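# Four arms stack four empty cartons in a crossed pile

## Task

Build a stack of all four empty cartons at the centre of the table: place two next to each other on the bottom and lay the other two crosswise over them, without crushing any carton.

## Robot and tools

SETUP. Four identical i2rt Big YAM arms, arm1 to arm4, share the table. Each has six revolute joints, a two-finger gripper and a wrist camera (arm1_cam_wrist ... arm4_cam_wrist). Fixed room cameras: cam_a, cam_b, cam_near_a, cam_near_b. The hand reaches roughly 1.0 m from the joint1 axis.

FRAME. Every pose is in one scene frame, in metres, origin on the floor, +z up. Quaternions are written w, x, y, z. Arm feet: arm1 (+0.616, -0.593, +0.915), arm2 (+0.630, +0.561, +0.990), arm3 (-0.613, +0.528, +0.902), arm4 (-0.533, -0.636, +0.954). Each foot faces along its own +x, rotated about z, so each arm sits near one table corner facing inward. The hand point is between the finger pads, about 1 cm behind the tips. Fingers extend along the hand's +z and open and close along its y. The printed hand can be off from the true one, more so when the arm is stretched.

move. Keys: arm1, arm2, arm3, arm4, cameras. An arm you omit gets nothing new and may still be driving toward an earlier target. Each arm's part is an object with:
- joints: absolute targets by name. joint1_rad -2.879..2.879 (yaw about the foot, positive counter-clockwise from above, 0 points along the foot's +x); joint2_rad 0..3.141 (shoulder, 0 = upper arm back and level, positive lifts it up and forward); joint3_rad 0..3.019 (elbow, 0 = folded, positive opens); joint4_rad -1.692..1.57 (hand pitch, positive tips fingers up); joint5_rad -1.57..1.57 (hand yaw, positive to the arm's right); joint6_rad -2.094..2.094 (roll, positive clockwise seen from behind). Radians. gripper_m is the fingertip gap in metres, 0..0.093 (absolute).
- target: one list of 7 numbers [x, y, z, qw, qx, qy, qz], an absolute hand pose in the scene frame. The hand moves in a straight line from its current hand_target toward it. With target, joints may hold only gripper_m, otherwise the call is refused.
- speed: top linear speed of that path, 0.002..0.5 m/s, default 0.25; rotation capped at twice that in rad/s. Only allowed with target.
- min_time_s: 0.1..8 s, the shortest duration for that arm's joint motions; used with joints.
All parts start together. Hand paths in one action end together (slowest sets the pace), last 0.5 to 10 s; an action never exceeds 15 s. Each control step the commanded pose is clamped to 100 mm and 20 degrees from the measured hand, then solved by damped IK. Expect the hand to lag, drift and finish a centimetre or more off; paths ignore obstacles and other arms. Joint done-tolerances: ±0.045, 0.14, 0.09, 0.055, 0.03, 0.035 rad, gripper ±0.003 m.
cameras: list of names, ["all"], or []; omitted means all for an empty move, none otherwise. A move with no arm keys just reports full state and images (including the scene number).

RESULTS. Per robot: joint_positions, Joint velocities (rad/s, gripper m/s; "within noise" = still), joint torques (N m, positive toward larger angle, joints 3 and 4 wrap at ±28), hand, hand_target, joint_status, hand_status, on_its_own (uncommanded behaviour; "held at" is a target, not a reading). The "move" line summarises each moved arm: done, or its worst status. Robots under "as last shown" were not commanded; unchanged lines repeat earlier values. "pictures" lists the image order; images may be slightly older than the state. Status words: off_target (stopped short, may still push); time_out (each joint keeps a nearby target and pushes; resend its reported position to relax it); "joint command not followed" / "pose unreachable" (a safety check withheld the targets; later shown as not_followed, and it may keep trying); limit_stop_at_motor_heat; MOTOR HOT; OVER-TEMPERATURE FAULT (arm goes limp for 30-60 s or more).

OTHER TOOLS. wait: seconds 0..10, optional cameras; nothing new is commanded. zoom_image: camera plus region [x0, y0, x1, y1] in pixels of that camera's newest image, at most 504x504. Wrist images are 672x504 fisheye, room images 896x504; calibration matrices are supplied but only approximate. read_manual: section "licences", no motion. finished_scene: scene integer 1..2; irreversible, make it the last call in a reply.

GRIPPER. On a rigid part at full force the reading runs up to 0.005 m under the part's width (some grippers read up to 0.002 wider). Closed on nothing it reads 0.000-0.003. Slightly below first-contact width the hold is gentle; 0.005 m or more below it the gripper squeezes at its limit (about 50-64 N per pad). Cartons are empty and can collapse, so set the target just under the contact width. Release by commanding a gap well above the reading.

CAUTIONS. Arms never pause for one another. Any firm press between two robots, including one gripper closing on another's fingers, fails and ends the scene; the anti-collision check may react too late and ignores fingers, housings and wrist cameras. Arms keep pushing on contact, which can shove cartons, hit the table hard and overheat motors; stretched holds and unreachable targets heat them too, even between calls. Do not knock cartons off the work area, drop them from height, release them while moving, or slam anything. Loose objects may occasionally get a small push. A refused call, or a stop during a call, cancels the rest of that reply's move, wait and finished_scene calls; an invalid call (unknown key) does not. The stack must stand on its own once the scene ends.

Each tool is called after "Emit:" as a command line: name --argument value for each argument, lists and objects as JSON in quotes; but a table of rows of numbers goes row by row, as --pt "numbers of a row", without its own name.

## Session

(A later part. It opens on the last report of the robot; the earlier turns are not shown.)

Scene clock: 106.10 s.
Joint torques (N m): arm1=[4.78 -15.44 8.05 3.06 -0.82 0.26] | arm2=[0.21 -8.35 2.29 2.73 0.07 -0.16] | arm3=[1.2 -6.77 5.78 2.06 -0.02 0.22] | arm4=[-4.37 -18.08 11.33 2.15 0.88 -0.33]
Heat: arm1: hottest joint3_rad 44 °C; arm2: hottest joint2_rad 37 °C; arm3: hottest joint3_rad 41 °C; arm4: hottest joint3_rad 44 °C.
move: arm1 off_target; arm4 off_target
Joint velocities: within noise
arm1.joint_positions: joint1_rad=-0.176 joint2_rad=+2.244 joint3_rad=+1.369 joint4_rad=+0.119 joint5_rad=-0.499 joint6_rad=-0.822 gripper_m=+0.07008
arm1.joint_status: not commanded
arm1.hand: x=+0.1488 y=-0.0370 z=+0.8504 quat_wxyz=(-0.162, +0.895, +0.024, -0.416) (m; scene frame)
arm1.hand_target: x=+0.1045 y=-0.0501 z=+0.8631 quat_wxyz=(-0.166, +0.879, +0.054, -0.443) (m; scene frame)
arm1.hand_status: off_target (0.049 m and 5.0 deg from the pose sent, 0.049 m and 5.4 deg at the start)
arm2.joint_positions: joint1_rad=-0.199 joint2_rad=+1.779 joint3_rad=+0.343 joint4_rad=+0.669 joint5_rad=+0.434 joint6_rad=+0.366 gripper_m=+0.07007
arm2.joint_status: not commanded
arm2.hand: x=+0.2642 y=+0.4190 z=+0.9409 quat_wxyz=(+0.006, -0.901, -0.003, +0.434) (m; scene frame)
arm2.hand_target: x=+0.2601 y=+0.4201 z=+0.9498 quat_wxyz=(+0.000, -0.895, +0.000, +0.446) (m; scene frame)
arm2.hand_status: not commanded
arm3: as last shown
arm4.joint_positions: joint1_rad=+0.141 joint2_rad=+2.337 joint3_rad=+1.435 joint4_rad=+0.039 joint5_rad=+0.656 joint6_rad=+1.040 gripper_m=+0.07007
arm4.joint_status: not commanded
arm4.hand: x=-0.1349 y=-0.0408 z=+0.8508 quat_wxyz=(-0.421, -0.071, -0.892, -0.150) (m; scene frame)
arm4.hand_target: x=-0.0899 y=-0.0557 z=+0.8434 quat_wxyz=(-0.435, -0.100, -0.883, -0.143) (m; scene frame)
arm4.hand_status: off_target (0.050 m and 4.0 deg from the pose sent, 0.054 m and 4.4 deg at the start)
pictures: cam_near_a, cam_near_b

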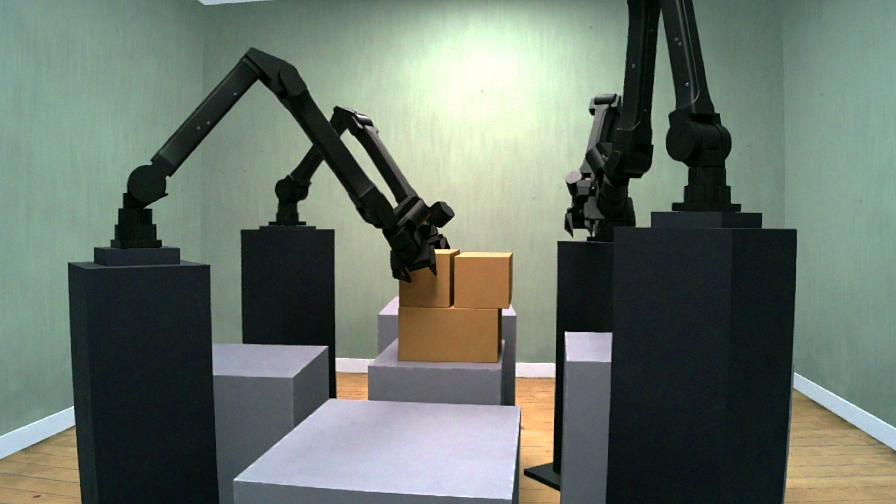

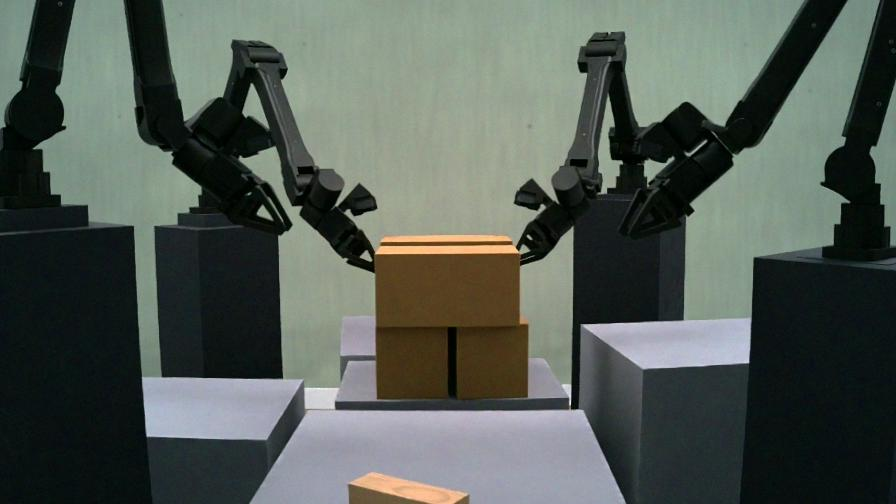

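Emit:
move --arm1 '{"target":[0.195,-0.045,0.852,-0.1668,0.8792,0.0544,-0.4434],"speed":0.08}' --arm4 '{"target":[-0.180,-0.045,0.852,0.4352,0.1005,0.8832,0.1438],"speed":0.08}'

Emit:
move --arm1 '{"target":[0.28,-0.12,0.95,-0.0117,0.8946,-0.0234,-0.4460],"speed":0.15}' --arm4 '{"target":[-0.27,-0.12,0.95,0.4460,0.0234,0.8946,-0.0117],"speed":0.15}' --cameras '["cam_a","cam_near_a","cam_near_b"]'

Scene clock: 108.60 s.
Joint torques (N m): arm1=[-0.85 -17.96 4.26 1.96 -0.38 0.06] | arm2=[0.09 -7.94 2.06 2.77 0.1 -0.11] | arm3=[1.26 -6.83 5.81 2.09 -0.01 0.21] | arm4=[0.44 -21.42 5.96 0.77 0.61 -0.11]
Heat: arm1: hottest joint3_rad 43 °C; arm2: hottest joint2_rad 37 °C; arm3: hottest joint3_rad 41 °C; arm4: hottest joint3_rad 43 °C.
move: arm1 off_target; arm4 done
Joint velocities: within noise
arm1.joint_positions: joint1_rad=-0.243 joint2_rad=+2.237 joint3_rad=+1.265 joint4_rad=+0.192 joint5_rad=-0.610 joint6_rad=-0.901 gripper_m=+0.07008
arm1.joint_status: not commanded
arm1.hand: x=+0.1937 y=-0.0521 z=+0.8331 quat_wxyz=(-0.149, +0.886, +0.048, -0.436) (m; scene frame)
arm1.hand_target: x=+0.1950 y=-0.0450 z=+0.8517 quat_wxyz=(-0.167, +0.879, +0.054, -0.443) (m; scene frame)
arm1.hand_status: off_target (0.020 m and 2.5 deg from the pose sent, 0.047 m and 5.0 deg at the start)
arm2: as last shown
arm3.joint_positions: joint1_rad=+0.449 joint2_rad=+1.273 joint3_rad=+0.307 joint4_rad=+0.240 joint5_rad=-0.350 joint6_rad=-0.290 gripper_m=+0.07005
arm3.joint_status: not commanded
arm3.hand: x=-0.2545 y=+0.4178 z=+0.9432 quat_wxyz=(-0.435, -0.004, -0.900, -0.003) (m; scene frame)
arm3.hand_target: x=-0.2501 y=+0.4200 z=+0.9499 quat_wxyz=(-0.446, +0.000, -0.895, +0.000) (m; scene frame)
arm3.hand_status: not commanded
arm4.joint_positions: joint1_rad=+0.211 joint2_rad=+2.320 joint3_rad=+1.402 joint4_rad=+0.011 joint5_rad=+0.754 joint6_rad=+1.160 gripper_m=+0.07007
arm4.joint_status: not commanded
arm4.hand: x=-0.1735 y=-0.0404 z=+0.8549 quat_wxyz=(-0.438, -0.102, -0.881, -0.149) (m; scene frame)
arm4.hand_target: x=-0.1798 y=-0.0449 z=+0.8520 quat_wxyz=(-0.435, -0.100, -0.883, -0.144) (m; scene frame)
arm4.hand_status: done (0.009 m and 0.7 deg from the pose sent, 0.045 m and 4.0 deg at the start)
pictures: none

Scene clock: 110.63 s.
Joint torques (N m): arm1=[-1.26 -14.62 4.89 0.58 -0.51 0.05] | arm2=[0.15 -9.35 2.3 2.91 0.09 -0.15] | arm3=[1.26 -6.77 5.79 2.06 -0.02 0.21] | arm4=[0.91 -17.96 6.48 0.32 0.74 -0.09]
Heat: arm1: hottest joint3_rad 43 °C; arm2: hottest joint2_rad 37 °C; arm3: hottest joint3_rad 41 °C; arm4: hottest joint3_rad 43 °C.
move: arm1 done; arm4 off_target
Joint velocities: within noise
arm1.joint_positions: joint1_rad=-0.346 joint2_rad=+1.886 joint3_rad=+1.093 joint4_rad=-0.251 joint5_rad=-0.796 joint6_rad=-0.884 gripper_m=+0.07008
arm1.joint_status: not commanded
arm1.hand: x=+0.2726 y=-0.1207 z=+0.9428 quat_wxyz=(-0.008, +0.895, -0.021, -0.445) (m; scene frame)
arm1.hand_target: x=+0.2799 y=-0.1199 z=+0.9499 quat_wxyz=(-0.012, +0.895, -0.023, -0.446) (m; scene frame)
arm1.hand_status: done (0.010 m and 0.5 deg from the pose sent, 0.160 m and 17.8 deg at the start)
arm2, arm3: as last shown
arm4.joint_positions: joint1_rad=+0.336 joint2_rad=+2.027 joint3_rad=+1.263 joint4_rad=-0.554 joint5_rad=+0.902 joint6_rad=+1.269 gripper_m=+0.07007
arm4.joint_status: not commanded
arm4.hand: x=-0.2617 y=-0.1152 z=+0.9553 quat_wxyz=(-0.448, -0.030, -0.894, +0.006) (m; scene frame)
arm4.hand_target: x=-0.2698 y=-0.1199 z=+0.9502 quat_wxyz=(-0.446, -0.023, -0.895, +0.012) (m; scene frame)
arm4.hand_status: off_target (0.011 m and 1.0 deg from the pose sent, 0.157 m and 20.6 deg at the start)
pictures: cam_a, cam_near_a, cam_near_b

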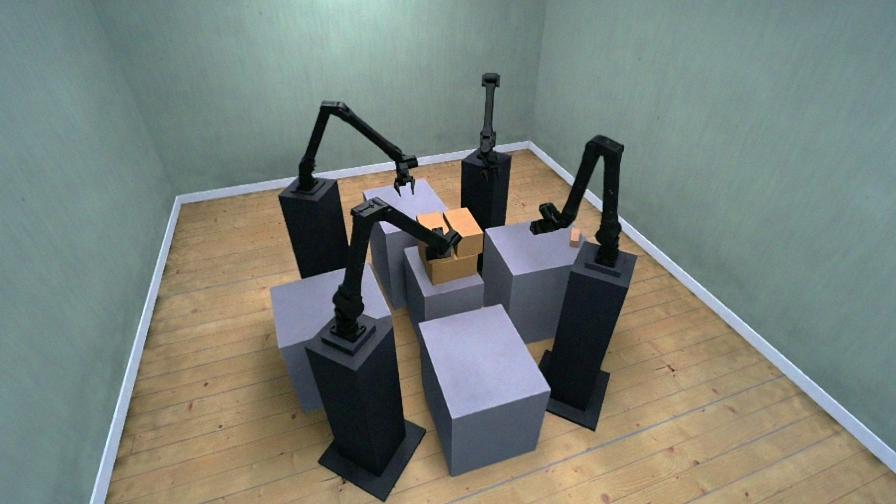

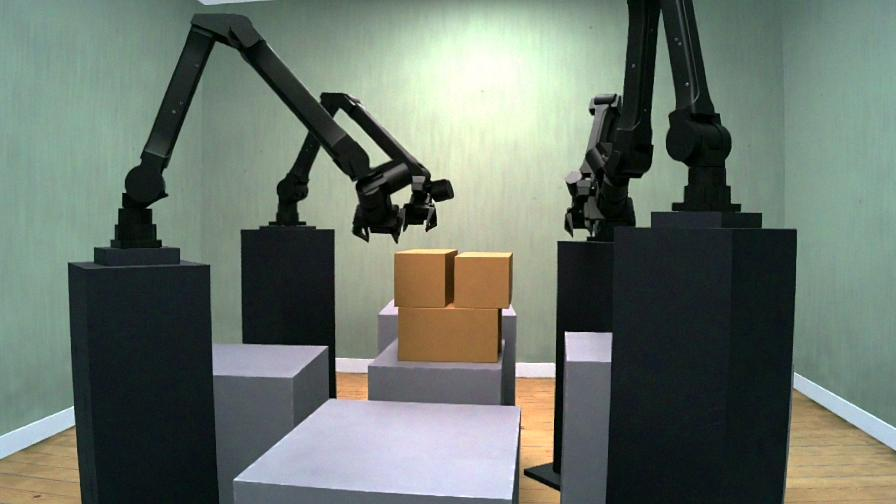

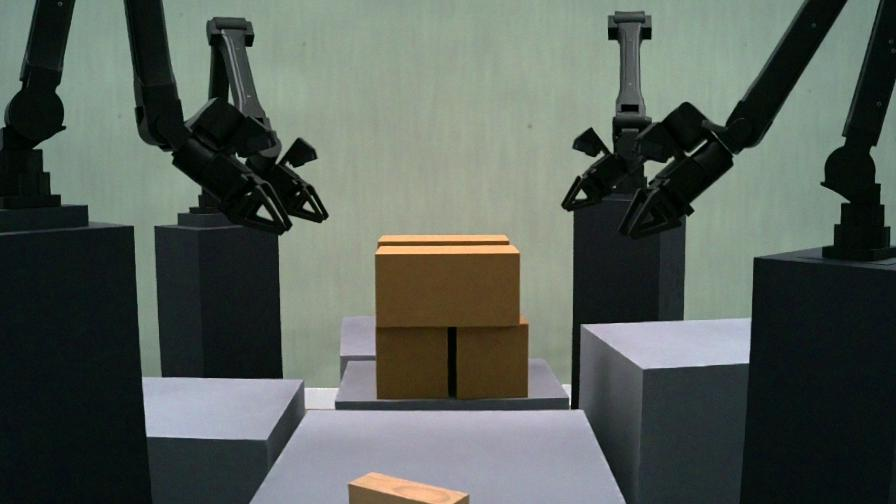

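The stack is complete and stable.

Emit:
finished_scene --scene 2

The scene is finished: the task was done.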